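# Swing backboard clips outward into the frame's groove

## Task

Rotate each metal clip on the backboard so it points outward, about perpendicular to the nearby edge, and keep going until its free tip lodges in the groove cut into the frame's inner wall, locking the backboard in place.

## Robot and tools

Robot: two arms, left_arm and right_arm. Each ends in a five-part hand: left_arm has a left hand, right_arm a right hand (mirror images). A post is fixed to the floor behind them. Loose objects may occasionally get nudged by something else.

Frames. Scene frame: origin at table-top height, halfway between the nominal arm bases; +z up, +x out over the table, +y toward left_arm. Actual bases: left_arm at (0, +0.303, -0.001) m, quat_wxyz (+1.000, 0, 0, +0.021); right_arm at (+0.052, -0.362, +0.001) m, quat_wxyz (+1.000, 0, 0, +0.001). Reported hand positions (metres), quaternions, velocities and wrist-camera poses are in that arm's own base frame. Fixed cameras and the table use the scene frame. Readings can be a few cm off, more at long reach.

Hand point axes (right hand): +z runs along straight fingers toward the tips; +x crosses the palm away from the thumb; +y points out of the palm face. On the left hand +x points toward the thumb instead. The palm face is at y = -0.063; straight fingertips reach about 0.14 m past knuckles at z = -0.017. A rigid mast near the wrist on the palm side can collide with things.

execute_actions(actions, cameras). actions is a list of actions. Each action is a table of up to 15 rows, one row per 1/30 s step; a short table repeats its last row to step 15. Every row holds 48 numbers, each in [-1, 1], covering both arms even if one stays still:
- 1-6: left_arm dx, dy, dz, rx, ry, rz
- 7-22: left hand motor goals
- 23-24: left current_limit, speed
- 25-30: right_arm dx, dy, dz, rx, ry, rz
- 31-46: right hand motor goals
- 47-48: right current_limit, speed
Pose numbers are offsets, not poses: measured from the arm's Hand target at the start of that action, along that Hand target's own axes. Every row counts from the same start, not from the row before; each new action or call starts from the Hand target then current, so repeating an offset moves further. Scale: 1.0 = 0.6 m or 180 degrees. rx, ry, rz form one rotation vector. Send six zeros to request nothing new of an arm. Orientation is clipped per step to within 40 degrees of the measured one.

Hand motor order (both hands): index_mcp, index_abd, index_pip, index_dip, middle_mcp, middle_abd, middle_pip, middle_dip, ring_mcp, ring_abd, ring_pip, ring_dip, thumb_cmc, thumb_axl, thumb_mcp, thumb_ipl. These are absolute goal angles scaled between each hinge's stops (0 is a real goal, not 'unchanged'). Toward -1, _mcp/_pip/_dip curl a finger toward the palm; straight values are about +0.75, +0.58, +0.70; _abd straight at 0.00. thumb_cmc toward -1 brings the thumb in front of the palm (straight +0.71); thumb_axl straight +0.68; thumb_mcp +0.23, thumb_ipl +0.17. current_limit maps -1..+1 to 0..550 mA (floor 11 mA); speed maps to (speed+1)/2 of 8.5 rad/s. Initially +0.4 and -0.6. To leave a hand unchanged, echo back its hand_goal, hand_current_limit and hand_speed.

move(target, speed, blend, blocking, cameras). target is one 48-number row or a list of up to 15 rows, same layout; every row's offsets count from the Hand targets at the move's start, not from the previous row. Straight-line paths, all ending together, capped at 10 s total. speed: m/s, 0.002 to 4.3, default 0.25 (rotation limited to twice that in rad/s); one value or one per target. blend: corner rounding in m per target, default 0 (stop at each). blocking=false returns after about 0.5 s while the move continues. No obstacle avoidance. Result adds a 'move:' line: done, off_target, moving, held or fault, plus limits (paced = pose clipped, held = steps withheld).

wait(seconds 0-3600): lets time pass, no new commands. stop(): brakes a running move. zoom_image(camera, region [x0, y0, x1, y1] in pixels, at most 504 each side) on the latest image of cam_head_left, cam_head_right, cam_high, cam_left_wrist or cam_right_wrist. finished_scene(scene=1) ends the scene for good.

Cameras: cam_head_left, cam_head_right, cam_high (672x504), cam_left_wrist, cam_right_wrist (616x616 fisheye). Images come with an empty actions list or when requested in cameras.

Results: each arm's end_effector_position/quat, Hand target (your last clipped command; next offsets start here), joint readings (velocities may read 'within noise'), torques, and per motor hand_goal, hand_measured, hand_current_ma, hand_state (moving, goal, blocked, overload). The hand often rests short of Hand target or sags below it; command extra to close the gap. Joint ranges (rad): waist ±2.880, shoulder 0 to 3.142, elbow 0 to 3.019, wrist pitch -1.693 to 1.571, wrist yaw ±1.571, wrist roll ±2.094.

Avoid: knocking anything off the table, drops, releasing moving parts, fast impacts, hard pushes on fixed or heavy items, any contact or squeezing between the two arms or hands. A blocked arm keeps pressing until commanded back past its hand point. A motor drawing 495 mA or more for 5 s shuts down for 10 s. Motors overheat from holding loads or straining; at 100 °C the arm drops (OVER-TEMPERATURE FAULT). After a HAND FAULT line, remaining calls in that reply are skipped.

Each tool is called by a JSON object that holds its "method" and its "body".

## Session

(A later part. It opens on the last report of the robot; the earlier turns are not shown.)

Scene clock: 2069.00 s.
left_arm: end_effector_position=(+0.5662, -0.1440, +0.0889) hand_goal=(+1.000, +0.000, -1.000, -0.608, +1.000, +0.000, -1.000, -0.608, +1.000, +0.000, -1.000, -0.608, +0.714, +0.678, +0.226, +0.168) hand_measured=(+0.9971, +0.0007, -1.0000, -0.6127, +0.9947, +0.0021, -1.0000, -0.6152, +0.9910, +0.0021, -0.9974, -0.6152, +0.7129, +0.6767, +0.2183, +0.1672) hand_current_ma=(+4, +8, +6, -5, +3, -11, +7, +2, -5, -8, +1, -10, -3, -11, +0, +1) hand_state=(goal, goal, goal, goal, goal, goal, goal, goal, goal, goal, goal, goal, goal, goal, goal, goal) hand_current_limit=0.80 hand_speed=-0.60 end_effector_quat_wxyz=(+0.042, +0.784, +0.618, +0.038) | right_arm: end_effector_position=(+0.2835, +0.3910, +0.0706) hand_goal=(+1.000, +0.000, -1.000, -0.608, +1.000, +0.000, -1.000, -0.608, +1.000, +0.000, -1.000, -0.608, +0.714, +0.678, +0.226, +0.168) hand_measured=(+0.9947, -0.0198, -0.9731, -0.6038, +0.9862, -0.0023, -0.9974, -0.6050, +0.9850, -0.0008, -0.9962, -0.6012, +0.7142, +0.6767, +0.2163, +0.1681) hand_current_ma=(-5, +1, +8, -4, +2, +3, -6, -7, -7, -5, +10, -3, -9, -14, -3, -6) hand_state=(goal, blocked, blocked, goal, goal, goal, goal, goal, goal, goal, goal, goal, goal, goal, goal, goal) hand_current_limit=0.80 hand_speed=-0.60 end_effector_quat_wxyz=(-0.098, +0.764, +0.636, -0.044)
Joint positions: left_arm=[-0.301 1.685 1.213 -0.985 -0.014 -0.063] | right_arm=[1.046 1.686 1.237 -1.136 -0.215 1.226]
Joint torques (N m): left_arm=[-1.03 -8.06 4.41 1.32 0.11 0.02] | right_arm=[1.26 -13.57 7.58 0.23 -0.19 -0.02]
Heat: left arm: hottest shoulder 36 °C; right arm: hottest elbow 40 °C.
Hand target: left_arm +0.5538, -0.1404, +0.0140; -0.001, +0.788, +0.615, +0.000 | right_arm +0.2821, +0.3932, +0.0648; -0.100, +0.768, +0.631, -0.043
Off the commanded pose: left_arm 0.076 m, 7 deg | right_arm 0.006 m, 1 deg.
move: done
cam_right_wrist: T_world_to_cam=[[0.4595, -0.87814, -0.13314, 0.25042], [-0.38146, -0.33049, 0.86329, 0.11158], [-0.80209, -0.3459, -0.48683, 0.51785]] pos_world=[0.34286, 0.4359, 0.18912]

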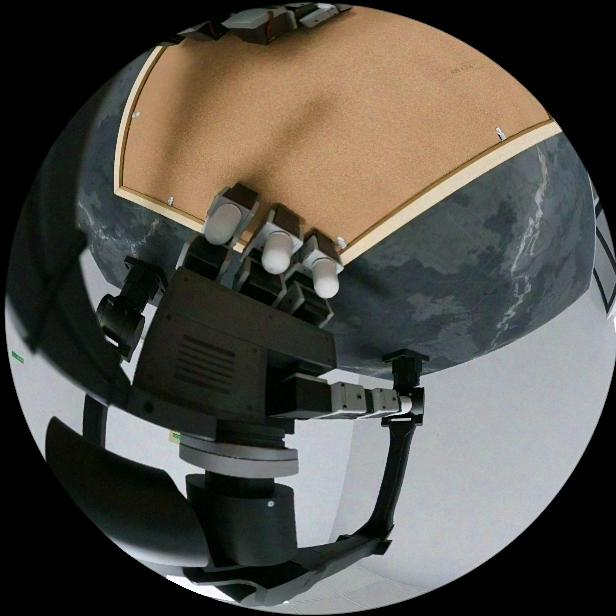

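{"method": "move", "body": {"target": [0,0,0,0,0,0,1,0,-1,-0.608,1,0,-1,-0.608,1,0,-1,-0.608,0.714,0.678,0.226,0.168,0.8,-0.6,-0.004,-0.001,0.012,0,0,0,1,0,-1,-0.608,1,0,-1,-0.608,1,0,-1,-0.608,0.714,0.678,0.226,0.168,0.8,-0.6], "speed": 0.06, "cameras": ["cam_right_wrist"]}}

{"method": "zoom_image", "body": {"camera": "cam_right_wrist", "region": [300, 190, 380, 270]}}

Scene clock: 2072.33 s.
left_arm: end_effector_position=(+0.5662, -0.1440, +0.0889) hand_goal=(+1.000, +0.000, -1.000, -0.608, +1.000, +0.000, -1.000, -0.608, +1.000, +0.000, -1.000, -0.608, +0.714, +0.678, +0.226, +0.168) hand_measured=(+0.9971, +0.0021, -1.0000, -0.6127, +0.9959, +0.0007, -1.0000, -0.6140, +0.9910, +0.0021, -0.9962, -0.6152, +0.7129, +0.6777, +0.2183, +0.1672) hand_current_ma=(-11, +4, +7, -9, +4, +1, +3, +12, -3, -2, -7, -13, -6, -13, -4, +4) hand_state=(goal, goal, goal, goal, goal, goal, goal, goal, goal, goal, goal, goal, goal, goal, goal, goal) hand_current_limit=0.80 hand_speed=-0.60 end_effector_quat_wxyz=(+0.042, +0.784, +0.618, +0.038) | right_arm: end_effector_position=(+0.2834, +0.3909, +0.0676) hand_goal=(+1.000, +0.000, -1.000, -0.608, +1.000, +0.000, -1.000, -0.608, +1.000, +0.000, -1.000, -0.608, +0.714, +0.678, +0.226, +0.168) hand_measured=(+0.9802, -0.0066, -1.0000, -0.6050, +0.9862, -0.0023, -0.9974, -0.6050, +0.9850, -0.0008, -0.9962, -0.6012, +0.7142, +0.6777, +0.2163, +0.1672) hand_current_ma=(-13, +9, +5, -1, +17, -10, +12, +2, -9, +0, +5, +3, +5, -4, +21, +1) hand_state=(blocked, goal, goal, goal, goal, goal, goal, goal, goal, goal, goal, goal, goal, goal, goal, goal) hand_current_limit=0.80 hand_speed=-0.60 end_effector_quat_wxyz=(-0.099, +0.767, +0.633, -0.040)
Joint positions: left_arm=[-0.301 1.685 1.213 -0.985 -0.014 -0.063] | right_arm=[1.046 1.686 1.228 -1.119 -0.215 1.236]
Joint torques (N m): left_arm=[-1.08 -8.06 4.41 1.31 0.12 0.03] | right_arm=[1.61 -13.1 6.9 0.32 -0.19 -0.01]
Heat: left arm: hottest shoulder 36 °C; right arm: hottest elbow 39 °C.
Hand target: left_arm +0.5538, -0.1404, +0.0140; -0.001, +0.788, +0.615, +0.000 | right_arm +0.2797, +0.3917, +0.0577; -0.100, +0.768, +0.631, -0.043
Off the commanded pose: left_arm 0.076 m, 7 deg | right_arm 0.011 m, 0 deg.
move: off_target (right_arm)
cam_right_wrist: T_world_to_cam=[[0.45202, -0.88152, -0.13639, 0.25358], [-0.38709, -0.3316, 0.86035, 0.11626], [-0.80364, -0.3361, -0.49112, 0.51326]] pos_world=[0.34286, 0.43459, 0.18663]

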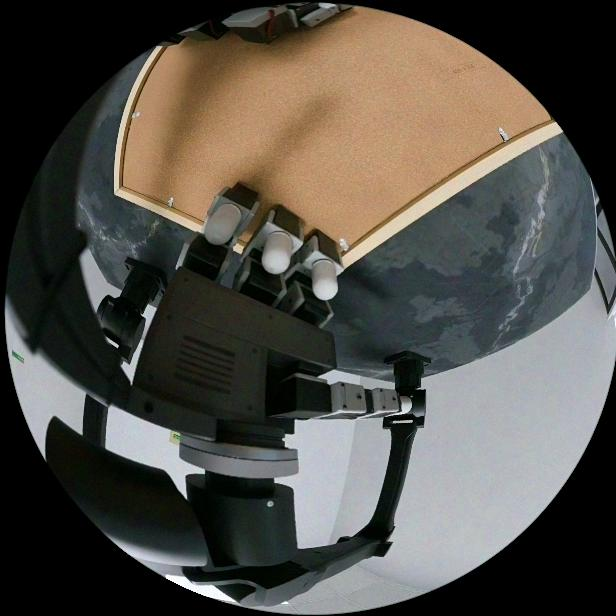

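Scaled by 6.300 from the camera's image (finer frame: 880x880).

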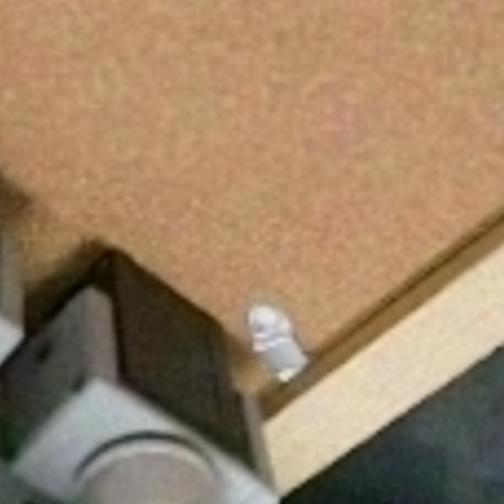

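{"method": "move", "body": {"target": [0,0,0,0,0,0,1,0,-1,-0.608,1,0,-1,-0.608,1,0,-1,-0.608,0.714,0.678,0.226,0.168,0.8,-0.6,-0.0217,-0.005,0.0,0,0,0,1,0,-1,-0.608,1,0,-1,-0.608,1,0,-1,-0.608,0.714,0.678,0.226,0.168,0.8,-0.6], "speed": 0.04, "cameras": ["cam_right_wrist"]}}

{"method": "zoom_image", "body": {"camera": "cam_right_wrist", "region": [300, 190, 380, 270]}}

Scene clock: 2075.37 s.
left_arm: end_effector_position=(+0.5662, -0.1440, +0.0889) hand_goal=(+1.000, +0.000, -1.000, -0.608, +1.000, +0.000, -1.000, -0.608, +1.000, +0.000, -1.000, -0.608, +0.714, +0.678, +0.226, +0.168) hand_measured=(+0.9971, +0.0021, -1.0000, -0.6127, +0.9959, +0.0021, -1.0000, -0.6152, +0.9922, +0.0021, -0.9962, -0.6152, +0.7129, +0.6767, +0.2183, +0.1681) hand_current_ma=(-7, +7, +9, -15, -3, -7, +1, +8, -12, -11, -9, -14, -4, -9, +0, +0) hand_state=(goal, goal, goal, goal, goal, goal, goal, goal, goal, goal, goal, goal, goal, goal, goal, goal) hand_current_limit=0.80 hand_speed=-0.60 end_effector_quat_wxyz=(+0.042, +0.784, +0.618, +0.038) | right_arm: end_effector_position=(+0.2785, +0.3824, +0.0664) hand_goal=(+1.000, +0.000, -1.000, -0.608, +1.000, +0.000, -1.000, -0.608, +1.000, +0.000, -1.000, -0.608, +0.714, +0.678, +0.226, +0.168) hand_measured=(+0.9549, -0.0037, -1.0000, -0.6050, +0.9862, -0.0023, -0.9974, -0.6050, +0.9850, -0.0008, -0.9962, -0.5999, +0.7142, +0.6777, +0.2163, +0.1681) hand_current_ma=(-25, +2, +7, -12, +17, +9, -3, -2, -10, +5, +14, -12, -3, -20, +0, +8) hand_state=(blocked, goal, goal, goal, goal, goal, goal, goal, goal, goal, goal, goal, goal, goal, goal, goal) hand_current_limit=0.80 hand_speed=-0.60 end_effector_quat_wxyz=(-0.100, +0.764, +0.636, -0.039)
Joint positions: left_arm=[-0.301 1.685 1.213 -0.985 -0.014 -0.063] | right_arm=[1.046 1.661 1.192 -1.105 -0.215 1.228]
Joint torques (N m): left_arm=[-1.08 -8.06 4.42 1.31 0.11 0.03] | right_arm=[1.38 -13.16 6.54 0.25 -0.2 -0.02]
Heat: left arm: hottest shoulder 36 °C; right arm: hottest elbow 40 °C.
Hand target: left_arm +0.5538, -0.1404, +0.0140; -0.001, +0.788, +0.615, +0.000 | right_arm +0.2742, +0.3795, +0.0575; -0.100, +0.768, +0.631, -0.043
Off the commanded pose: left_arm 0.076 m, 7 deg | right_arm 0.010 m, 1 deg.
move: done
cam_right_wrist: T_world_to_cam=[[0.45892, -0.87762, -0.13852, 0.24485], [-0.38626, -0.33748, 0.85844, 0.11475], [-0.80012, -0.34044, -0.49386, 0.50667]] pos_world=[0.33736, 0.4261, 0.18563]

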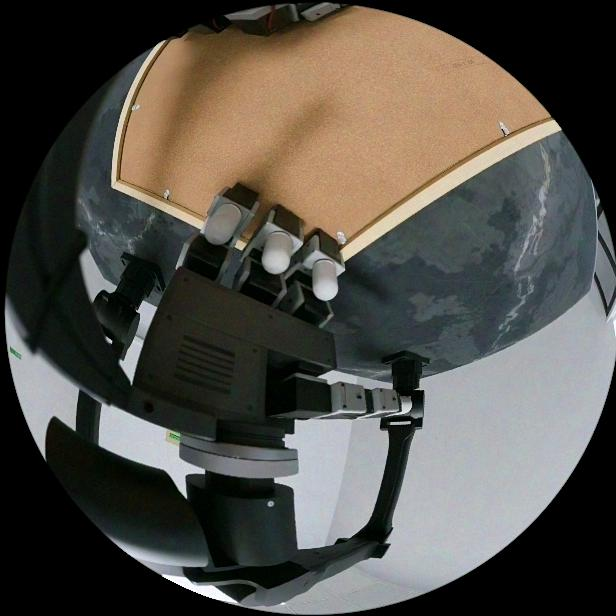

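Scaled by 6.300 from the camera's image (finer frame: 880x880).

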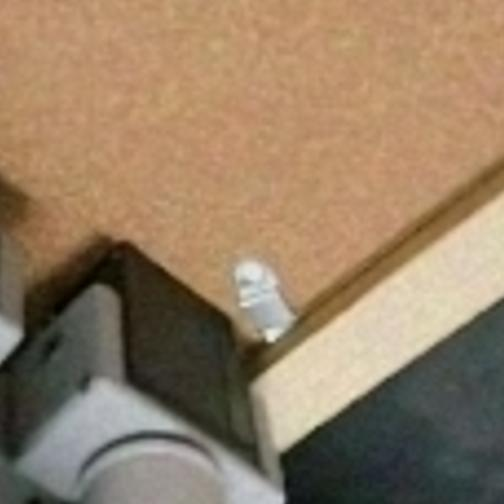

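{"method": "move", "body": {"target": [0,0,0,0,0,0,1,0,-1,-0.608,1,0,-1,-0.608,1,0,-1,-0.608,0.714,0.678,0.226,0.168,0.8,-0.6,-0.003,0.0133,0.0,0,0,0,1,0,-1,-0.608,1,0,-1,-0.608,1,0,-1,-0.608,0.714,0.678,0.226,0.168,0.8,-0.6], "speed": 0.04, "cameras": ["cam_right_wrist"]}}

{"method": "zoom_image", "body": {"camera": "cam_right_wrist", "region": [300, 190, 380, 270]}}

Scene clock: 2077.47 s.
left_arm: end_effector_position=(+0.5662, -0.1440, +0.0889) hand_goal=(+1.000, +0.000, -1.000, -0.608, +1.000, +0.000, -1.000, -0.608, +1.000, +0.000, -1.000, -0.608, +0.714, +0.678, +0.226, +0.168) hand_measured=(+0.9983, +0.0021, -1.0000, -0.6127, +0.9947, +0.0021, -1.0000, -0.6152, +0.9910, +0.0021, -0.9974, -0.6152, +0.7129, +0.6777, +0.2183, +0.1681) hand_current_ma=(-7, +13, -1, -8, +5, -7, +4, +0, -11, -10, +1, -12, -5, -10, -9, -4) hand_state=(goal, goal, goal, goal, goal, goal, goal, goal, goal, goal, goal, goal, goal, goal, goal, goal) hand_current_limit=0.80 hand_speed=-0.60 end_effector_quat_wxyz=(+0.042, +0.784, +0.618, +0.038) | right_arm: end_effector_position=(+0.2789, +0.3817, +0.0664) hand_goal=(+1.000, +0.000, -1.000, -0.608, +1.000, +0.000, -1.000, -0.608, +1.000, +0.000, -1.000, -0.608, +0.714, +0.678, +0.226, +0.168) hand_measured=(+0.9561, -0.0052, -1.0000, -0.6050, +0.9862, -0.0023, -0.9974, -0.6050, +0.9838, -0.0008, -0.9974, -0.6012, +0.7142, +0.6767, +0.2173, +0.1672) hand_current_ma=(-7, +12, +16, +2, +21, -5, +6, +7, -11, -5, +9, +9, -5, -8, -9, -1) hand_state=(blocked, goal, goal, goal, goal, goal, goal, goal, goal, goal, goal, goal, goal, goal, goal, goal) hand_current_limit=0.80 hand_speed=-0.60 end_effector_quat_wxyz=(-0.100, +0.766, +0.634, -0.039)
Joint positions: left_arm=[-0.301 1.685 1.213 -0.985 -0.014 -0.063] | right_arm=[1.044 1.661 1.192 -1.105 -0.215 1.231]
Joint torques (N m): left_arm=[-1.03 -8.06 4.41 1.31 0.11 0.03] | right_arm=[-0.09 -12.81 6.6 0.25 -0.19 -0.17]
Heat: left arm: hottest shoulder 36 °C; right arm: hottest elbow 39 °C.
Hand target: left_arm +0.5538, -0.1404, +0.0140; -0.001, +0.788, +0.615, +0.000 | right_arm +0.2814, +0.3763, +0.0558; -0.100, +0.768, +0.631, -0.043
Off the commanded pose: left_arm 0.076 m, 7 deg | right_arm 0.012 m, 1 deg.
move: off_target (right_arm)
cam_right_wrist: T_world_to_cam=[[0.45486, -0.87979, -0.13812, 0.24594], [-0.3876, -0.33521, 0.85872, 0.11424], [-0.80179, -0.33706, -0.49348, 0.50592]] pos_world=[0.33806, 0.42519, 0.18553]

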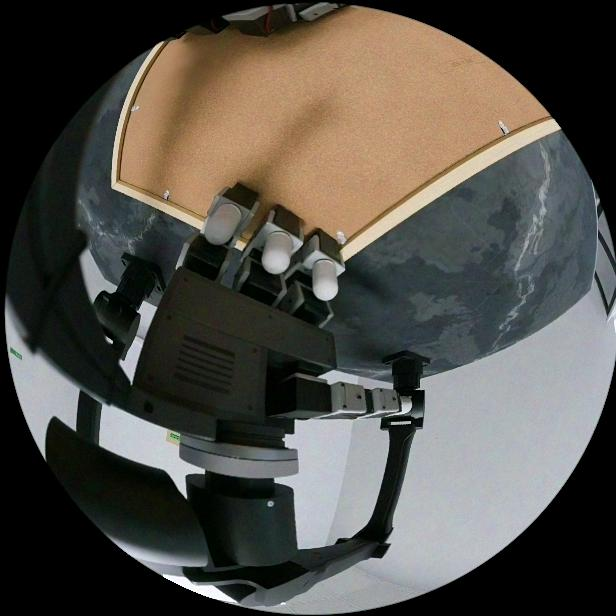

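Scaled by 6.300 from the camera's image (finer frame: 880x880).

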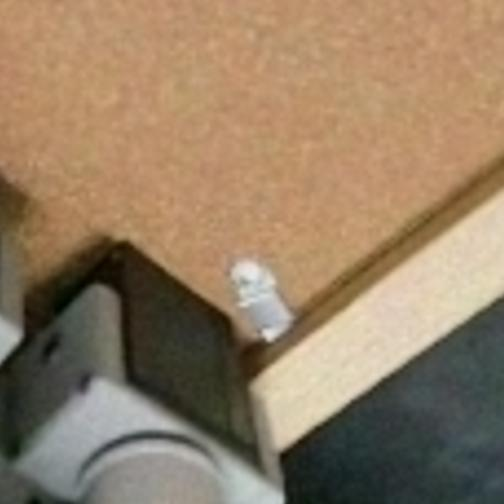

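Stiction; continue pushing +s.

{"method": "move", "body": {"target": [0,0,0,0,0,0,1,0,-1,-0.608,1,0,-1,-0.608,1,0,-1,-0.608,0.714,0.678,0.226,0.168,0.8,-0.6,-0.002,0.0133,-0.002,0,0,0,1,0,-1,-0.608,1,0,-1,-0.608,1,0,-1,-0.608,0.714,0.678,0.226,0.168,0.8,-0.6], "speed": 0.04, "cameras": ["cam_right_wrist"]}}

{"method": "zoom_image", "body": {"camera": "cam_right_wrist", "region": [300, 190, 380, 270]}}

Scene clock: 2079.50 s.
left_arm: end_effector_position=(+0.5662, -0.1440, +0.0889) hand_goal=(+1.000, +0.000, -1.000, -0.608, +1.000, +0.000, -1.000, -0.608, +1.000, +0.000, -1.000, -0.608, +0.714, +0.678, +0.226, +0.168) hand_measured=(+0.9971, +0.0021, -1.0000, -0.6127, +0.9947, +0.0021, -1.0000, -0.6140, +0.9910, +0.0007, -0.9974, -0.6140, +0.7129, +0.6777, +0.2183, +0.1681) hand_current_ma=(-7, +10, +2, -7, -9, -3, +1, +8, -12, -11, -7, -9, -12, -12, -6, +7) hand_state=(goal, goal, goal, goal, goal, goal, goal, goal, goal, goal, goal, goal, goal, goal, goal, goal) hand_current_limit=0.80 hand_speed=-0.60 end_effector_quat_wxyz=(+0.042, +0.784, +0.618, +0.038) | right_arm: end_effector_position=(+0.2836, +0.3773, +0.0658) hand_goal=(+1.000, +0.000, -1.000, -0.608, +1.000, +0.000, -1.000, -0.608, +1.000, +0.000, -1.000, -0.608, +0.714, +0.678, +0.226, +0.168) hand_measured=(+0.9742, -0.0052, -1.0000, -0.6050, +0.9862, -0.0023, -0.9974, -0.6063, +0.9850, -0.0008, -0.9962, -0.6012, +0.7129, +0.6767, +0.2163, +0.1672) hand_current_ma=(-7, +20, +15, +0, +18, +4, +14, -5, -11, +0, +17, -8, +6, -6, +7, +9) hand_state=(blocked, goal, goal, goal, goal, goal, goal, goal, goal, goal, goal, goal, goal, goal, goal, goal) hand_current_limit=0.80 hand_speed=-0.60 end_effector_quat_wxyz=(-0.106, +0.773, +0.624, -0.040)
Joint positions: left_arm=[-0.301 1.685 1.213 -0.985 -0.014 -0.063] | right_arm=[1.026 1.661 1.192 -1.105 -0.227 1.237]
Joint torques (N m): left_arm=[-1.03 -8 4.41 1.31 0.12 0.03] | right_arm=[-0.03 -12.4 6.93 0.09 -0.15 -0.31]
Heat: left arm: hottest shoulder 36 °C; right arm: hottest elbow 39 °C.
Hand target: left_arm +0.5538, -0.1404, +0.0140; -0.001, +0.788, +0.615, +0.000 | right_arm +0.2891, +0.3735, +0.0552; -0.100, +0.768, +0.631, -0.043
Off the commanded pose: left_arm 0.076 m, 7 deg | right_arm 0.012 m, 1 deg.
move: off_target (right_arm)
cam_right_wrist: T_world_to_cam=[[0.43173, -0.88984, -0.14762, 0.25082], [-0.38601, -0.33018, 0.86138, 0.11249], [-0.81524, -0.3149, -0.48603, 0.50284]] pos_world=[0.34507, 0.41867, 0.18452]

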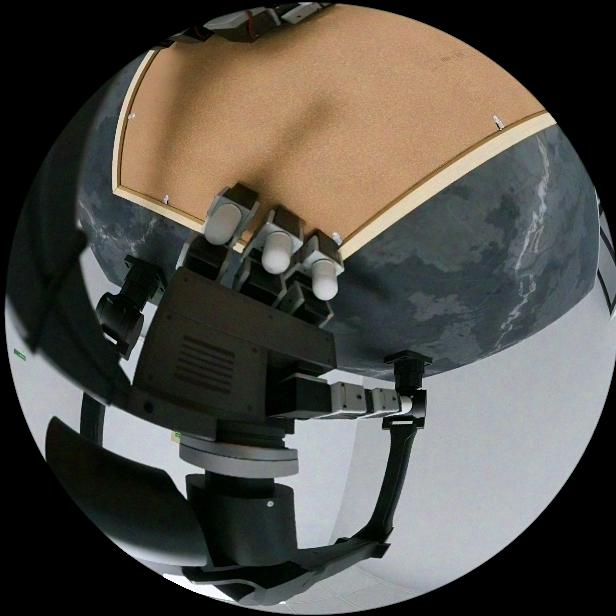

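Scaled by 6.300 from the camera's image (finer frame: 880x880).

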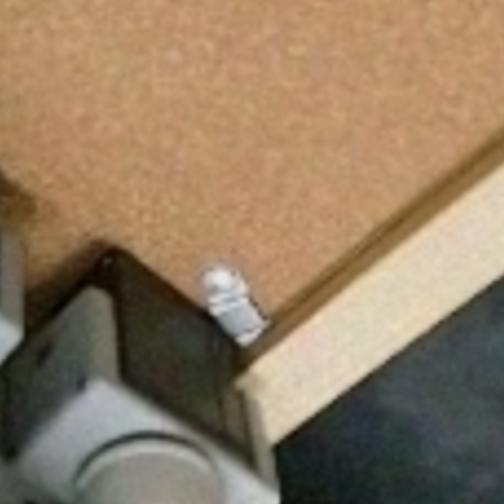

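{"method": "move", "body": {"target": [0,0,0,0,0,0,1,0,-1,-0.608,1,0,-1,-0.608,1,0,-1,-0.608,0.714,0.678,0.226,0.168,0.8,-0.6,0.004,0.0117,0,0,0,0,1,0,-1,-0.608,1,0,-1,-0.608,1,0,-1,-0.608,0.714,0.678,0.226,0.168,0.8,-0.6], "speed": 0.04, "cameras": ["cam_right_wrist"]}}

{"method": "zoom_image", "body": {"camera": "cam_right_wrist", "region": [300, 190, 380, 270]}}

Scene clock: 2081.63 s.
left_arm: end_effector_position=(+0.5662, -0.1440, +0.0889) hand_goal=(+1.000, +0.000, -1.000, -0.608, +1.000, +0.000, -1.000, -0.608, +1.000, +0.000, -1.000, -0.608, +0.714, +0.678, +0.226, +0.168) hand_measured=(+0.9971, +0.0007, -1.0000, -0.6127, +0.9947, +0.0021, -1.0000, -0.6152, +0.9910, +0.0007, -0.9962, -0.6152, +0.7129, +0.6777, +0.2183, +0.1672) hand_current_ma=(-8, +9, +3, -4, +1, -8, +3, +12, +0, -12, -2, -8, -7, -10, -4, +0) hand_state=(goal, goal, goal, goal, goal, goal, goal, goal, goal, goal, goal, goal, goal, goal, goal, goal) hand_current_limit=0.80 hand_speed=-0.60 end_effector_quat_wxyz=(+0.042, +0.784, +0.618, +0.038) | right_arm: end_effector_position=(+0.2866, +0.3760, +0.0657) hand_goal=(+1.000, +0.000, -1.000, -0.608, +1.000, +0.000, -1.000, -0.608, +1.000, +0.000, -1.000, -0.608, +0.714, +0.678, +0.226, +0.168) hand_measured=(+0.9995, -0.0037, -1.0000, -0.6063, +0.9862, -0.0023, -0.9962, -0.6050, +0.9850, +0.0007, -0.9962, -0.6012, +0.7142, +0.6767, +0.2163, +0.1672) hand_current_ma=(-9, +6, +3, +1, +5, -12, +6, +7, -13, -4, +6, -1, -8, -16, +6, +1) hand_state=(goal, goal, goal, goal, goal, goal, goal, goal, goal, goal, goal, goal, goal, goal, goal, goal) hand_current_limit=0.80 hand_speed=-0.60 end_effector_quat_wxyz=(-0.107, +0.772, +0.625, -0.040)
Joint positions: left_arm=[-0.301 1.685 1.213 -0.985 -0.014 -0.063] | right_arm=[1.018 1.661 1.192 -1.105 -0.228 1.228]
Joint torques (N m): left_arm=[-1.03 -8.06 4.42 1.32 0.12 0.03] | right_arm=[-0.21 -11.58 7.94 0.02 -0.04 -0.35]
Heat: left arm: hottest shoulder 36 °C; right arm: hottest elbow 39 °C.
Hand target: left_arm +0.5538, -0.1404, +0.0140; -0.001, +0.788, +0.615, +0.000 | right_arm +0.2964, +0.3745, +0.0539; -0.100, +0.768, +0.631, -0.043
Off the commanded pose: left_arm 0.076 m, 7 deg | right_arm 0.015 m, 1 deg.
move: off_target (right_arm)
cam_right_wrist: T_world_to_cam=[[0.43287, -0.88887, -0.15012, 0.24784], [-0.3853, -0.33298, 0.86062, 0.11422], [-0.81497, -0.31469, -0.48662, 0.50474]] pos_world=[0.34807, 0.41717, 0.18452]

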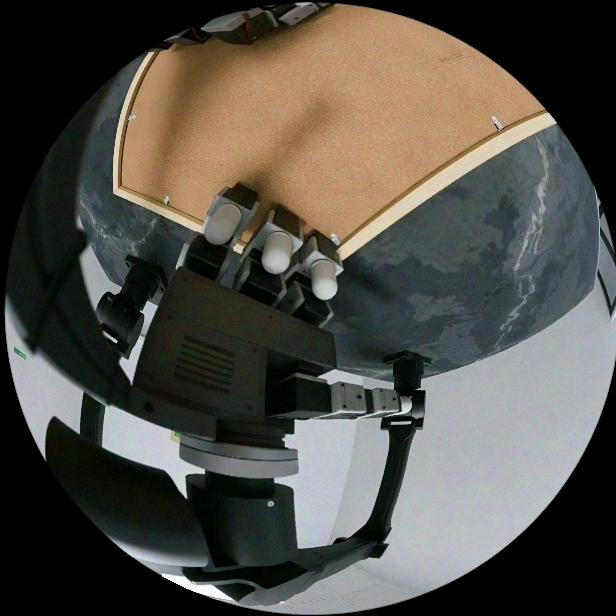

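Scaled by 6.300 from the camera's image (finer frame: 880x880).

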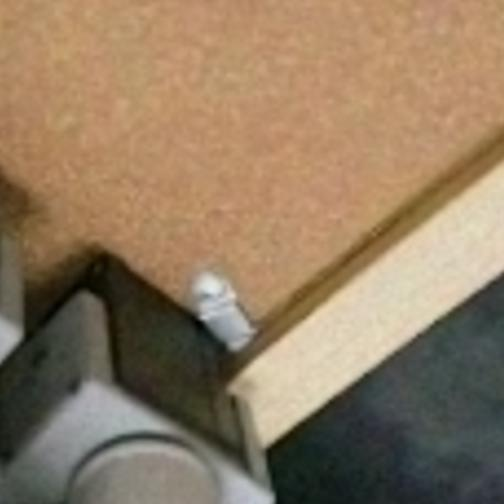

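{"method": "move", "body": {"target": [0,0,0,0,0,0,1,0,-1,-0.608,1,0,-1,-0.608,1,0,-1,-0.608,0.714,0.678,0.226,0.168,0.8,-0.6,0.004,0.0117,0.002,0,0,0,1,0,-1,-0.608,1,0,-1,-0.608,1,0,-1,-0.608,0.714,0.678,0.226,0.168,0.8,-0.6], "speed": 0.04, "cameras": ["cam_right_wrist"]}}

{"method": "zoom_image", "body": {"camera": "cam_right_wrist", "region": [300, 190, 380, 270]}}

Scene clock: 2084.27 s.
left_arm: end_effector_position=(+0.5662, -0.1440, +0.0889) hand_goal=(+1.000, +0.000, -1.000, -0.608, +1.000, +0.000, -1.000, -0.608, +1.000, +0.000, -1.000, -0.608, +0.714, +0.678, +0.226, +0.168) hand_measured=(+0.9971, +0.0007, -1.0000, -0.6127, +0.9959, +0.0007, -1.0000, -0.6152, +0.9910, +0.0021, -0.9974, -0.6152, +0.7117, +0.6777, +0.2193, +0.1681) hand_current_ma=(-5, +7, +1, -11, -6, -1, +1, +8, -14, -7, -1, -8, -5, -9, -5, +3) hand_state=(goal, goal, goal, goal, goal, goal, goal, goal, goal, goal, goal, goal, goal, goal, goal, goal) hand_current_limit=0.80 hand_speed=-0.60 end_effector_quat_wxyz=(+0.042, +0.784, +0.618, +0.038) | right_arm: end_effector_position=(+0.2873, +0.3751, +0.0653) hand_goal=(+1.000, +0.000, -1.000, -0.608, +1.000, +0.000, -1.000, -0.608, +1.000, +0.000, -1.000, -0.608, +0.714, +0.678, +0.226, +0.168) hand_measured=(+1.0000, -0.0023, -1.0000, -0.6050, +0.9862, -0.0023, -0.9974, -0.6050, +0.9838, +0.0007, -0.9974, -0.5999, +0.7142, +0.6777, +0.2163, +0.1672) hand_current_ma=(-26, +1, +6, -5, +4, -17, -3, -12, -2, -1, -3, +10, +1, -17, +4, -1) hand_state=(goal, goal, goal, goal, goal, goal, goal, goal, goal, goal, goal, goal, goal, goal, goal, goal) hand_current_limit=0.80 hand_speed=-0.60 end_effector_quat_wxyz=(-0.110, +0.773, +0.624, -0.041)
Joint positions: left_arm=[-0.301 1.685 1.213 -0.985 -0.014 -0.063] | right_arm=[1.013 1.662 1.192 -1.107 -0.235 1.225]
Joint torques (N m): left_arm=[-1.03 -8.06 4.42 1.31 0.12 0.03] | right_arm=[-0.44 -10.23 8.79 0.03 0.12 -0.42]
Heat: left arm: hottest shoulder 36 °C; right arm: hottest elbow 39 °C.
Hand target: left_arm +0.5538, -0.1404, +0.0140; -0.001, +0.788, +0.615, +0.000 | right_arm +0.3033, +0.3758, +0.0514; -0.100, +0.768, +0.631, -0.043
Off the commanded pose: left_arm 0.076 m, 7 deg | right_arm 0.021 m, 1 deg.
move: off_target (right_arm)
cam_right_wrist: T_world_to_cam=[[0.43057, -0.88922, -0.15457, 0.24783], [-0.3808, -0.33425, 0.86213, 0.11364], [-0.81829, -0.31234, -0.48254, 0.50459]] pos_world=[0.34947, 0.41597, 0.18382]

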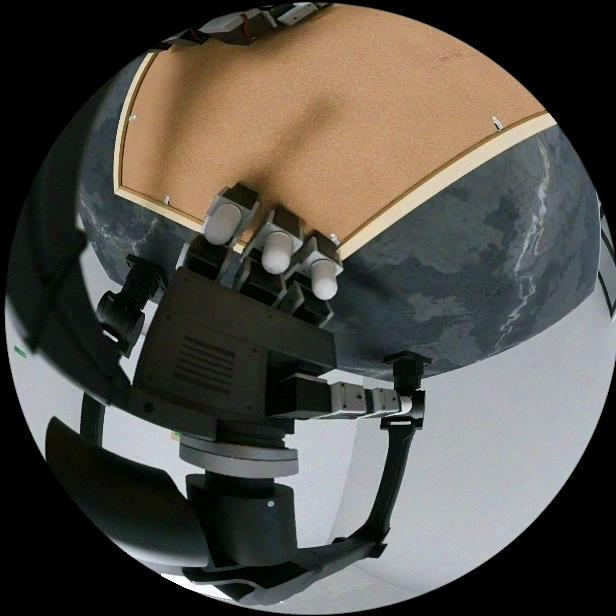

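Scaled by 6.300 from the camera's image (finer frame: 880x880).

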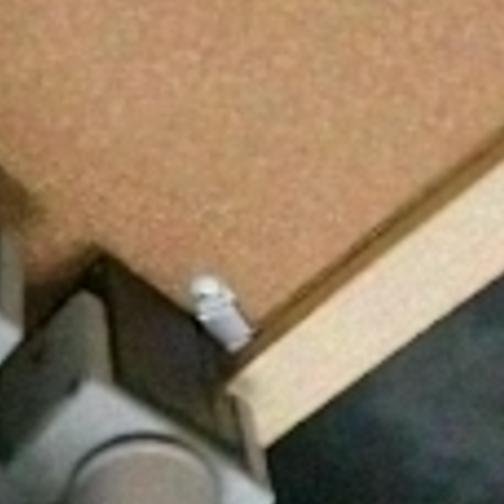

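{"method": "move", "body": {"target": [0,0,0,0,0,0,1,0,-1,-0.608,1,0,-1,-0.608,1,0,-1,-0.608,0.714,0.678,0.226,0.168,0.8,-0.6,0.004,0.0133,0.0,0,0,0,1,0,-1,-0.608,1,0,-1,-0.608,1,0,-1,-0.608,0.714,0.678,0.226,0.168,0.8,-0.6], "speed": 0.04, "cameras": ["cam_right_wrist"]}}

{"method": "zoom_image", "body": {"camera": "cam_right_wrist", "region": [300, 190, 380, 270]}}

Scene clock: 2086.77 s.
left_arm: end_effector_position=(+0.5662, -0.1440, +0.0889) hand_goal=(+1.000, +0.000, -1.000, -0.608, +1.000, +0.000, -1.000, -0.608, +1.000, +0.000, -1.000, -0.608, +0.714, +0.678, +0.226, +0.168) hand_measured=(+0.9971, +0.0021, -1.0000, -0.6127, +0.9947, +0.0007, -1.0000, -0.6152, +0.9922, +0.0021, -0.9974, -0.6152, +0.7117, +0.6777, +0.2183, +0.1681) hand_current_ma=(-5, +6, +4, -7, +5, -5, +0, +4, -7, -6, -3, -9, -1, -10, -9, +6) hand_state=(goal, goal, goal, goal, goal, goal, goal, goal, goal, goal, goal, goal, goal, goal, goal, goal) hand_current_limit=0.80 hand_speed=-0.60 end_effector_quat_wxyz=(+0.042, +0.784, +0.618, +0.038) | right_arm: end_effector_position=(+0.2893, +0.3760, +0.0643) hand_goal=(+1.000, +0.000, -1.000, -0.608, +1.000, +0.000, -1.000, -0.608, +1.000, +0.000, -1.000, -0.608, +0.714, +0.678, +0.226, +0.168) hand_measured=(+1.0000, +0.0300, -1.0000, -0.6050, +0.9862, -0.0023, -0.9974, -0.6050, +0.9850, -0.0008, -0.9962, -0.6012, +0.7142, +0.6777, +0.2163, +0.1681) hand_current_ma=(-6, +14, +18, +1, +6, -14, +4, +12, -13, +3, +10, +5, -6, +1, +0, +1) hand_state=(goal, blocked, goal, goal, goal, goal, goal, goal, goal, goal, goal, goal, goal, goal, goal, goal) hand_current_limit=0.80 hand_speed=-0.60 end_effector_quat_wxyz=(-0.113, +0.774, +0.622, -0.043)
Joint positions: left_arm=[-0.301 1.685 1.213 -0.985 -0.014 -0.063] | right_arm=[1.008 1.669 1.199 -1.11 -0.242 1.223]
Joint torques (N m): left_arm=[-0.97 -8.06 4.44 1.31 0.12 0.02] | right_arm=[-1.38 -9.93 9.29 -0.01 0.34 -0.52]
Heat: left arm: hottest shoulder 36 °C; right arm: hottest elbow 39 °C.
Hand target: left_arm +0.5538, -0.1404, +0.0140; -0.001, +0.788, +0.615, +0.000 | right_arm +0.3115, +0.3766, +0.0499; -0.100, +0.768, +0.631, -0.043
Off the commanded pose: left_arm 0.076 m, 7 deg | right_arm 0.026 m, 2 deg.
move: off_target (right_arm)
cam_right_wrist: T_world_to_cam=[[0.42546, -0.89076, -0.15978, 0.25004], [-0.37556, -0.33442, 0.86436, 0.1139], [-0.82337, -0.30774, -0.47682, 0.50546]] pos_world=[0.35257, 0.41636, 0.18251]

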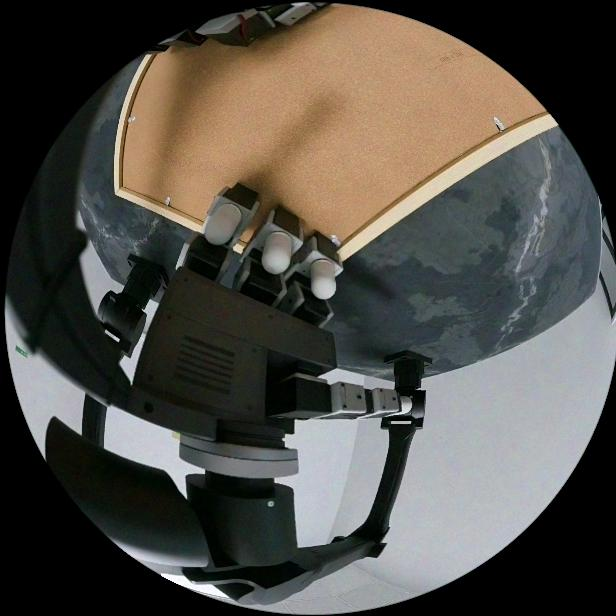

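Scaled by 6.300 from the camera's image (finer frame: 880x880).

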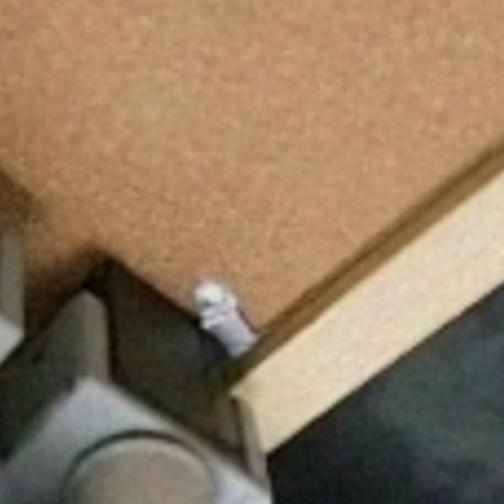

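{"method": "move", "body": {"target": [0,0,0,0,0,0,1,0,-1,-0.608,1,0,-1,-0.608,1,0,-1,-0.608,0.714,0.678,0.226,0.168,0.8,-0.6,0.002,0.0117,-0.002,0,0,0,1,0,-1,-0.608,1,0,-1,-0.608,1,0,-1,-0.608,0.714,0.678,0.226,0.168,0.8,-0.6], "speed": 0.04, "cameras": ["cam_right_wrist"]}}

{"method": "zoom_image", "body": {"camera": "cam_right_wrist", "region": [300, 190, 380, 270]}}

Scene clock: 2093.63 s.
left_arm: end_effector_position=(+0.5685, -0.1449, +0.0894) hand_goal=(+1.000, +0.000, -1.000, -0.608, +1.000, +0.000, -1.000, -0.608, +1.000, +0.000, -1.000, -0.608, +0.714, +0.678, +0.226, +0.168) hand_measured=(+0.9838, +0.0036, -1.0000, -0.6127, +0.9850, +0.0021, -1.0000, -0.6152, +0.9910, +0.0021, -0.9974, -0.6152, +0.7129, +0.6777, +0.2183, +0.1681) hand_current_ma=(-10, +6, +2, -5, -11, +3, -1, +5, -10, -11, -3, -15, -9, -11, -2, +4) hand_state=(goal, goal, goal, goal, goal, goal, goal, goal, goal, goal, goal, goal, goal, goal, goal, goal) hand_current_limit=0.80 hand_speed=-0.60 end_effector_quat_wxyz=(+0.046, +0.785, +0.617, +0.041) | right_arm: end_effector_position=(+0.2957, +0.3743, +0.0641) hand_goal=(+1.000, +0.000, -1.000, -0.608, +1.000, +0.000, -1.000, -0.608, +1.000, +0.000, -1.000, -0.608, +0.714, +0.678, +0.226, +0.168) hand_measured=(+1.0000, +0.0373, -1.0000, -0.6050, +0.9862, -0.0023, -0.9974, -0.6063, +0.9850, -0.0008, -0.9962, -0.6012, +0.7129, +0.6777, +0.2163, +0.1672) hand_current_ma=(-8, +13, +20, +0, +9, +4, +5, +4, -10, +3, +5, -8, -11, -2, +6, +18) hand_state=(goal, blocked, goal, goal, goal, goal, goal, goal, goal, goal, goal, goal, goal, goal, goal, goal) hand_current_limit=0.80 hand_speed=-0.60 end_effector_quat_wxyz=(-0.113, +0.777, +0.618, -0.045)
Joint positions: left_arm=[-0.301 1.687 1.213 -0.975 -0.014 -0.061] | right_arm=[0.994 1.677 1.21 -1.118 -0.244 1.219]
Joint torques (N m): left_arm=[-1.08 -8.23 4.49 0.92 0.12 0.02] | right_arm=[-1.03 -9.99 9.37 0.09 0.42 -0.58]
Heat: left arm: hottest shoulder 36 °C; right arm: hottest elbow 40 °C.
Hand target: left_arm +0.5538, -0.1404, +0.0142; +0.000, +0.788, +0.615, +0.000 | right_arm +0.3186, +0.3764, +0.0497; -0.100, +0.768, +0.631, -0.043
Off the commanded pose: left_arm 0.077 m, 7 deg | right_arm 0.027 m, 2 deg.
move: off_target (right_arm)
cam_right_wrist: T_world_to_cam=[[0.41627, -0.89526, -0.15885, 0.24999], [-0.37566, -0.32844, 0.86661, 0.11357], [-0.82801, -0.30107, -0.47303, 0.50867]] pos_world=[0.35978, 0.41426, 0.18191]

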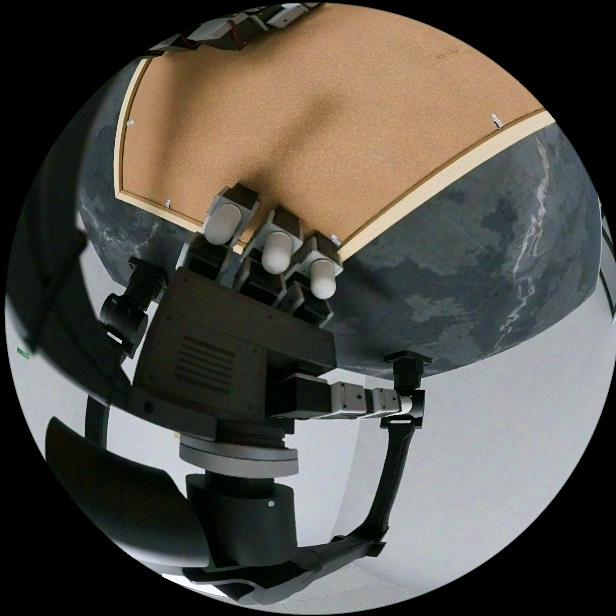

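Scaled by 6.300 from the camera's image (finer frame: 880x880).

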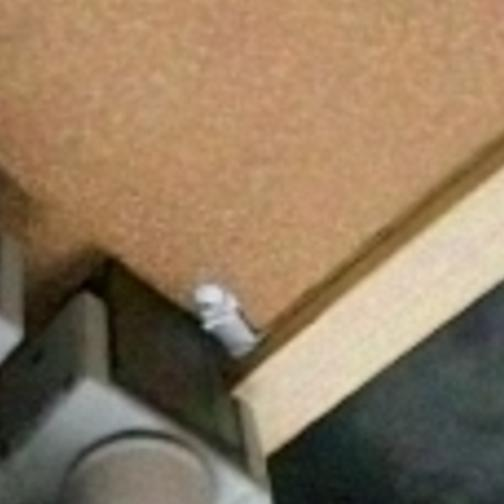

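{"method": "move", "body": {"target": [[0,0,0,0,0,0,1,0,-1,-0.608,1,0,-1,-0.608,1,0,-1,-0.608,0.714,0.678,0.226,0.168,0.8,-0.6,0.006,-0.045,-0.03,0,0,0,1,0,-1,-0.608,1,0,-1,-0.608,1,0,-1,-0.608,0.714,0.678,0.226,0.168,0.8,-0.6],[0,0,0,0,0,0,1,0,-1,-0.608,1,0,-1,-0.608,1,0,-1,-0.608,0.714,0.678,0.226,0.168,0.8,-0.6,0.04,-0.08,-0.09,0,0,0,1,0,-1,-0.608,1,0,-1,-0.608,1,0,-1,-0.608,0.714,0.678,0.226,0.168,0.8,-0.6]], "speed": 0.06, "cameras": ["cam_right_wrist","cam_high"]}}

{"method": "zoom_image", "body": {"camera": "cam_right_wrist", "region": [300, 170, 380, 250]}}

Scene clock: 2098.43 s.
left_arm: end_effector_position=(+0.5685, -0.1449, +0.0894) hand_goal=(+1.000, +0.000, -1.000, -0.608, +1.000, +0.000, -1.000, -0.608, +1.000, +0.000, -1.000, -0.608, +0.714, +0.678, +0.226, +0.168) hand_measured=(+0.9850, +0.0036, -1.0000, -0.6127, +0.9850, +0.0007, -1.0000, -0.6140, +0.9922, +0.0021, -0.9974, -0.6140, +0.7117, +0.6767, +0.2183, +0.1672) hand_current_ma=(-11, +14, +5, -3, -5, -13, +7, +11, -3, -13, +2, -3, -10, -11, +5, +2) hand_state=(goal, goal, goal, goal, goal, goal, goal, goal, goal, goal, goal, goal, goal, goal, goal, goal) hand_current_limit=0.80 hand_speed=-0.60 end_effector_quat_wxyz=(+0.046, +0.785, +0.617, +0.041) | right_arm: end_effector_position=(+0.2840, +0.3885, +0.0966) hand_goal=(+1.000, +0.000, -1.000, -0.608, +1.000, +0.000, -1.000, -0.608, +1.000, +0.000, -1.000, -0.608, +0.714, +0.678, +0.226, +0.168) hand_measured=(+0.9947, -0.0023, -0.9962, -0.6038, +0.9862, -0.0023, -0.9974, -0.6063, +0.9850, -0.0008, -0.9962, -0.6012, +0.7117, +0.6767, +0.2163, +0.1672) hand_current_ma=(+0, +8, +13, -4, +13, -7, -7, -7, -4, -1, +2, +2, +15, -11, +4, +9) hand_state=(goal, goal, goal, goal, goal, goal, goal, goal, goal, goal, goal, goal, goal, goal, goal, goal) hand_current_limit=0.80 hand_speed=-0.60 end_effector_quat_wxyz=(-0.093, +0.765, +0.634, -0.061)
Joint positions: left_arm=[-0.301 1.687 1.213 -0.975 -0.014 -0.061] | right_arm=[1.041 1.677 1.3 -1.245 -0.216 1.223]
Joint torques (N m): left_arm=[-1.03 -8.18 4.51 0.92 0.12 0.02] | right_arm=[1.26 -14.68 11.25 -0.69 -0.19 0.03]
Heat: left arm: hottest shoulder 36 °C; right arm: hottest elbow 40 °C.
Hand target: left_arm +0.5538, -0.1404, +0.0142; +0.000, +0.788, +0.615, +0.000 | right_arm +0.2878, +0.4033, +0.1139; -0.100, +0.768, +0.631, -0.043
Off the commanded pose: left_arm 0.077 m, 7 deg | right_arm 0.023 m, 2 deg.
move: off_target (right_arm)
cam_right_wrist: T_world_to_cam=[[0.45591, -0.88255, -0.11512, 0.25242], [-0.36456, -0.30317, 0.88044, 0.07142], [-0.81194, -0.35943, -0.45997, 0.53551]] pos_world=[0.34576, 0.43691, 0.21249]
Images, in order (width x height): cam_high 672x504, cam_right_wrist 616x616.

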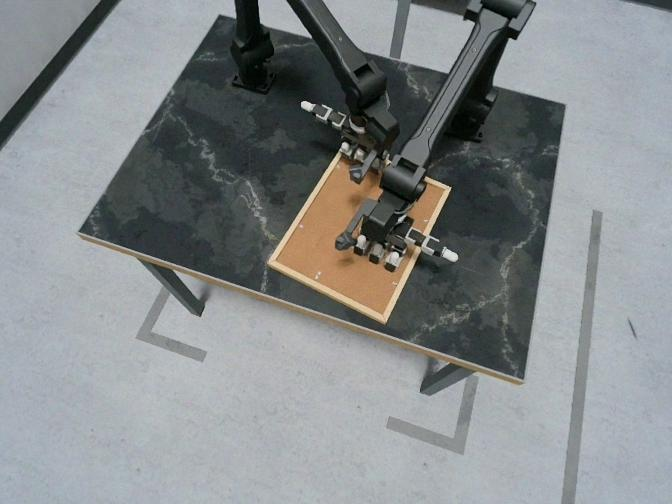

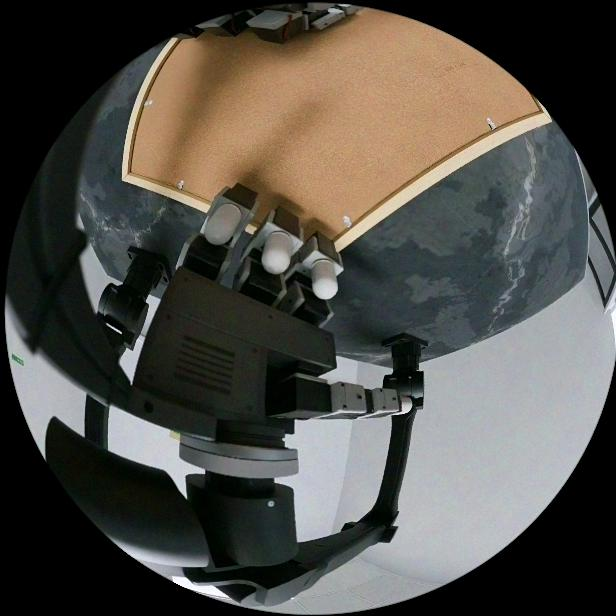

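Scaled by 6.300 from the camera's image (finer frame: 880x880).

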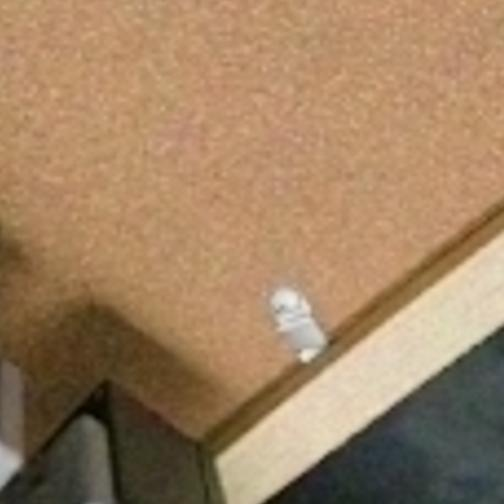

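{"method": "move", "body": {"target": [0,0,0,0,0,0,1,0,-1,-0.608,1,0,-1,-0.608,1,0,-1,-0.608,0.714,0.678,0.226,0.168,0.8,-0.6,0,0.01,0.062,0,0,-0.044,1,0,-1,-0.608,1,0,-1,-0.608,1,0,-1,-0.608,0.714,0.678,0.226,0.168,0.8,-0.6], "speed": 0.06, "cameras": ["cam_right_wrist"]}}

{"method": "zoom_image", "body": {"camera": "cam_right_wrist", "region": [300, 190, 380, 270]}}

Scene clock: 2111.10 s.
left_arm: end_effector_position=(+0.5685, -0.1449, +0.0894) hand_goal=(+1.000, +0.000, -1.000, -0.608, +1.000, +0.000, -1.000, -0.608, +1.000, +0.000, -1.000, -0.608, +0.714, +0.678, +0.226, +0.168) hand_measured=(+0.9838, +0.0036, -1.0000, -0.6127, +0.9862, +0.0021, -1.0000, -0.6140, +0.9922, +0.0021, -0.9974, -0.6140, +0.7117, +0.6777, +0.2193, +0.1681) hand_current_ma=(-15, +11, +9, -10, -4, -2, -1, -1, -8, -7, -2, -9, +0, -12, -4, +0) hand_state=(goal, goal, goal, goal, goal, goal, goal, goal, goal, goal, goal, goal, goal, goal, goal, goal) hand_current_limit=0.80 hand_speed=-0.60 end_effector_quat_wxyz=(+0.046, +0.785, +0.617, +0.041) | right_arm: end_effector_position=(+0.2891, +0.4002, +0.0820) hand_goal=(+1.000, +0.000, -1.000, -0.608, +1.000, +0.000, -1.000, -0.608, +1.000, +0.000, -1.000, -0.608, +0.714, +0.678, +0.226, +0.168) hand_measured=(+0.9947, -0.0023, -0.9962, -0.6038, +0.9862, -0.0023, -0.9974, -0.6050, +0.9850, +0.0007, -0.9962, -0.5999, +0.7117, +0.6767, +0.2163, +0.1681) hand_current_ma=(-12, -6, +1, -4, -5, +3, +13, +1, -4, +8, +15, -2, +3, -8, -2, +5) hand_state=(goal, goal, goal, goal, goal, goal, goal, goal, goal, goal, goal, goal, goal, goal, goal, goal) hand_current_limit=0.80 hand_speed=-0.60 end_effector_quat_wxyz=(-0.100, +0.730, +0.675, -0.038)
Joint positions: left_arm=[-0.301 1.687 1.213 -0.975 -0.014 -0.061] | right_arm=[1.042 1.677 1.258 -1.165 -0.215 1.121]
Joint torques (N m): left_arm=[-1.03 -8.18 4.49 0.91 0.12 0.02] | right_arm=[1.96 -13.22 7.51 0.25 -0.18 -0.25]
Heat: left arm: hottest shoulder 36 °C; right arm: hottest elbow 42 °C.
Hand target: left_arm +0.5538, -0.1404, +0.0142; +0.000, +0.788, +0.615, +0.000 | right_arm +0.2865, +0.4059, +0.0763; -0.103, +0.723, +0.682, -0.036
Off the commanded pose: left_arm 0.077 m, 7 deg | right_arm 0.009 m, 1 deg.
move: done
cam_right_wrist: T_world_to_cam=[[0.54646, -0.82471, -0.14569, 0.21194], [-0.35435, -0.38532, 0.85204, 0.1219], [-0.75882, -0.41398, -0.5028, 0.5472]] pos_world=[0.34261, 0.44829, 0.20214]

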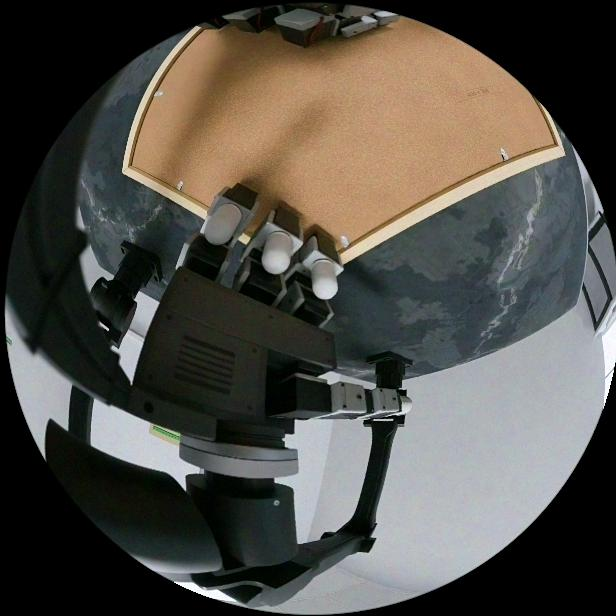

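Scaled by 6.300 from the camera's image (finer frame: 880x880).

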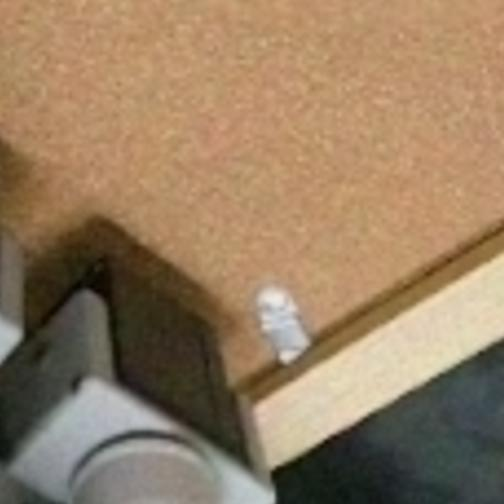

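{"method": "move", "body": {"target": [0,0,0,0,0,0,1,0,-1,-0.608,1,0,-1,-0.608,1,0,-1,-0.608,0.714,0.678,0.226,0.168,0.8,-0.6,-0.0297,-0.0117,0.0133,0,0,0,1,0,-1,-0.608,1,0,-1,-0.608,1,0,-1,-0.608,0.714,0.678,0.226,0.168,0.8,-0.6], "speed": 0.06, "cameras": ["cam_right_wrist"]}}

{"method": "zoom_image", "body": {"camera": "cam_right_wrist", "region": [300, 190, 380, 270]}}

Scene clock: 2116.67 s.
left_arm: end_effector_position=(+0.5685, -0.1449, +0.0894) hand_goal=(+1.000, +0.000, -1.000, -0.608, +1.000, +0.000, -1.000, -0.608, +1.000, +0.000, -1.000, -0.608, +0.714, +0.678, +0.226, +0.168) hand_measured=(+0.9850, +0.0036, -1.0000, -0.6127, +0.9850, +0.0007, -1.0000, -0.6152, +0.9910, +0.0021, -0.9974, -0.6140, +0.7129, +0.6777, +0.2183, +0.1681) hand_current_ma=(-17, +8, -2, -6, -10, -13, +7, +7, -4, -9, +0, -14, -2, -9, -4, +0) hand_state=(goal, goal, goal, goal, goal, goal, goal, goal, goal, goal, goal, goal, goal, goal, goal, goal) hand_current_limit=0.80 hand_speed=-0.60 end_effector_quat_wxyz=(+0.046, +0.785, +0.617, +0.041) | right_arm: end_effector_position=(+0.2790, +0.3834, +0.0679) hand_goal=(+1.000, +0.000, -1.000, -0.608, +1.000, +0.000, -1.000, -0.608, +1.000, +0.000, -1.000, -0.608, +0.714, +0.678, +0.226, +0.168) hand_measured=(+0.9802, +0.0007, -0.9987, -0.6076, +0.9862, -0.0023, -0.9962, -0.6050, +0.9862, +0.0007, -0.9962, -0.6012, +0.7129, +0.6767, +0.2163, +0.1681) hand_current_ma=(-19, +12, +21, +1, +11, -1, -2, -17, +5, +0, -7, -15, -8, -9, -1, +6) hand_state=(blocked, goal, goal, goal, goal, goal, goal, goal, goal, goal, goal, goal, goal, goal, goal, goal) hand_current_limit=0.80 hand_speed=-0.60 end_effector_quat_wxyz=(-0.098, +0.730, +0.675, -0.044)
Joint positions: left_arm=[-0.301 1.687 1.213 -0.975 -0.014 -0.061] | right_arm=[1.043 1.655 1.188 -1.131 -0.215 1.119]
Joint torques (N m): left_arm=[-1.08 -8.12 4.49 0.92 0.12 0.03] | right_arm=[1.67 -13.92 7.35 0.25 -0.2 -0.26]
Heat: left arm: hottest shoulder 36 °C; right arm: hottest elbow 41 °C.
Hand target: left_arm +0.5538, -0.1404, +0.0142; +0.000, +0.788, +0.615, +0.000 | right_arm +0.2767, +0.3893, +0.0683; -0.103, +0.723, +0.682, -0.036
Off the commanded pose: left_arm 0.077 m, 7 deg | right_arm 0.006 m, 2 deg.
move: done
cam_right_wrist: T_world_to_cam=[[0.54704, -0.82534, -0.13983, 0.20118], [-0.34797, -0.37613, 0.85875, 0.11807], [-0.76136, -0.42111, -0.49295, 0.52824]] pos_world=[0.33321, 0.4329, 0.18713]

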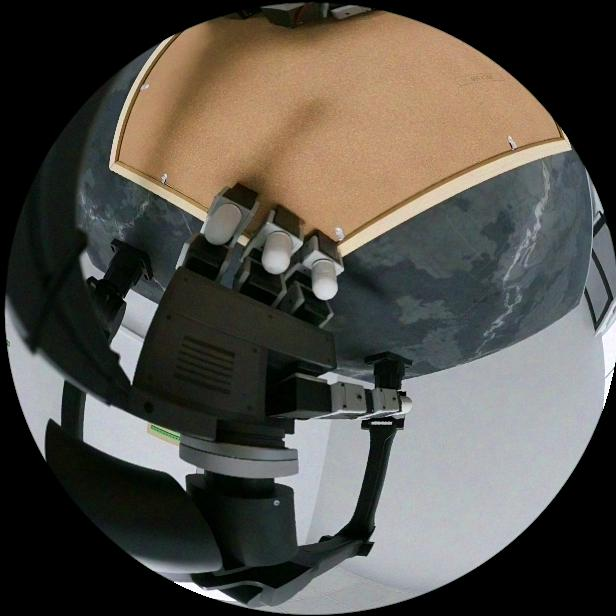

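Scaled by 6.300 from the camera's image (finer frame: 880x880).

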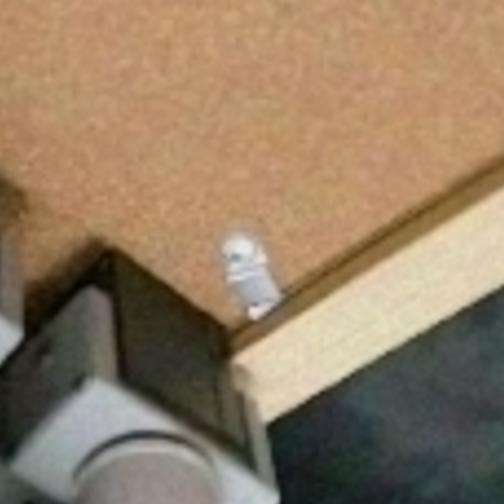

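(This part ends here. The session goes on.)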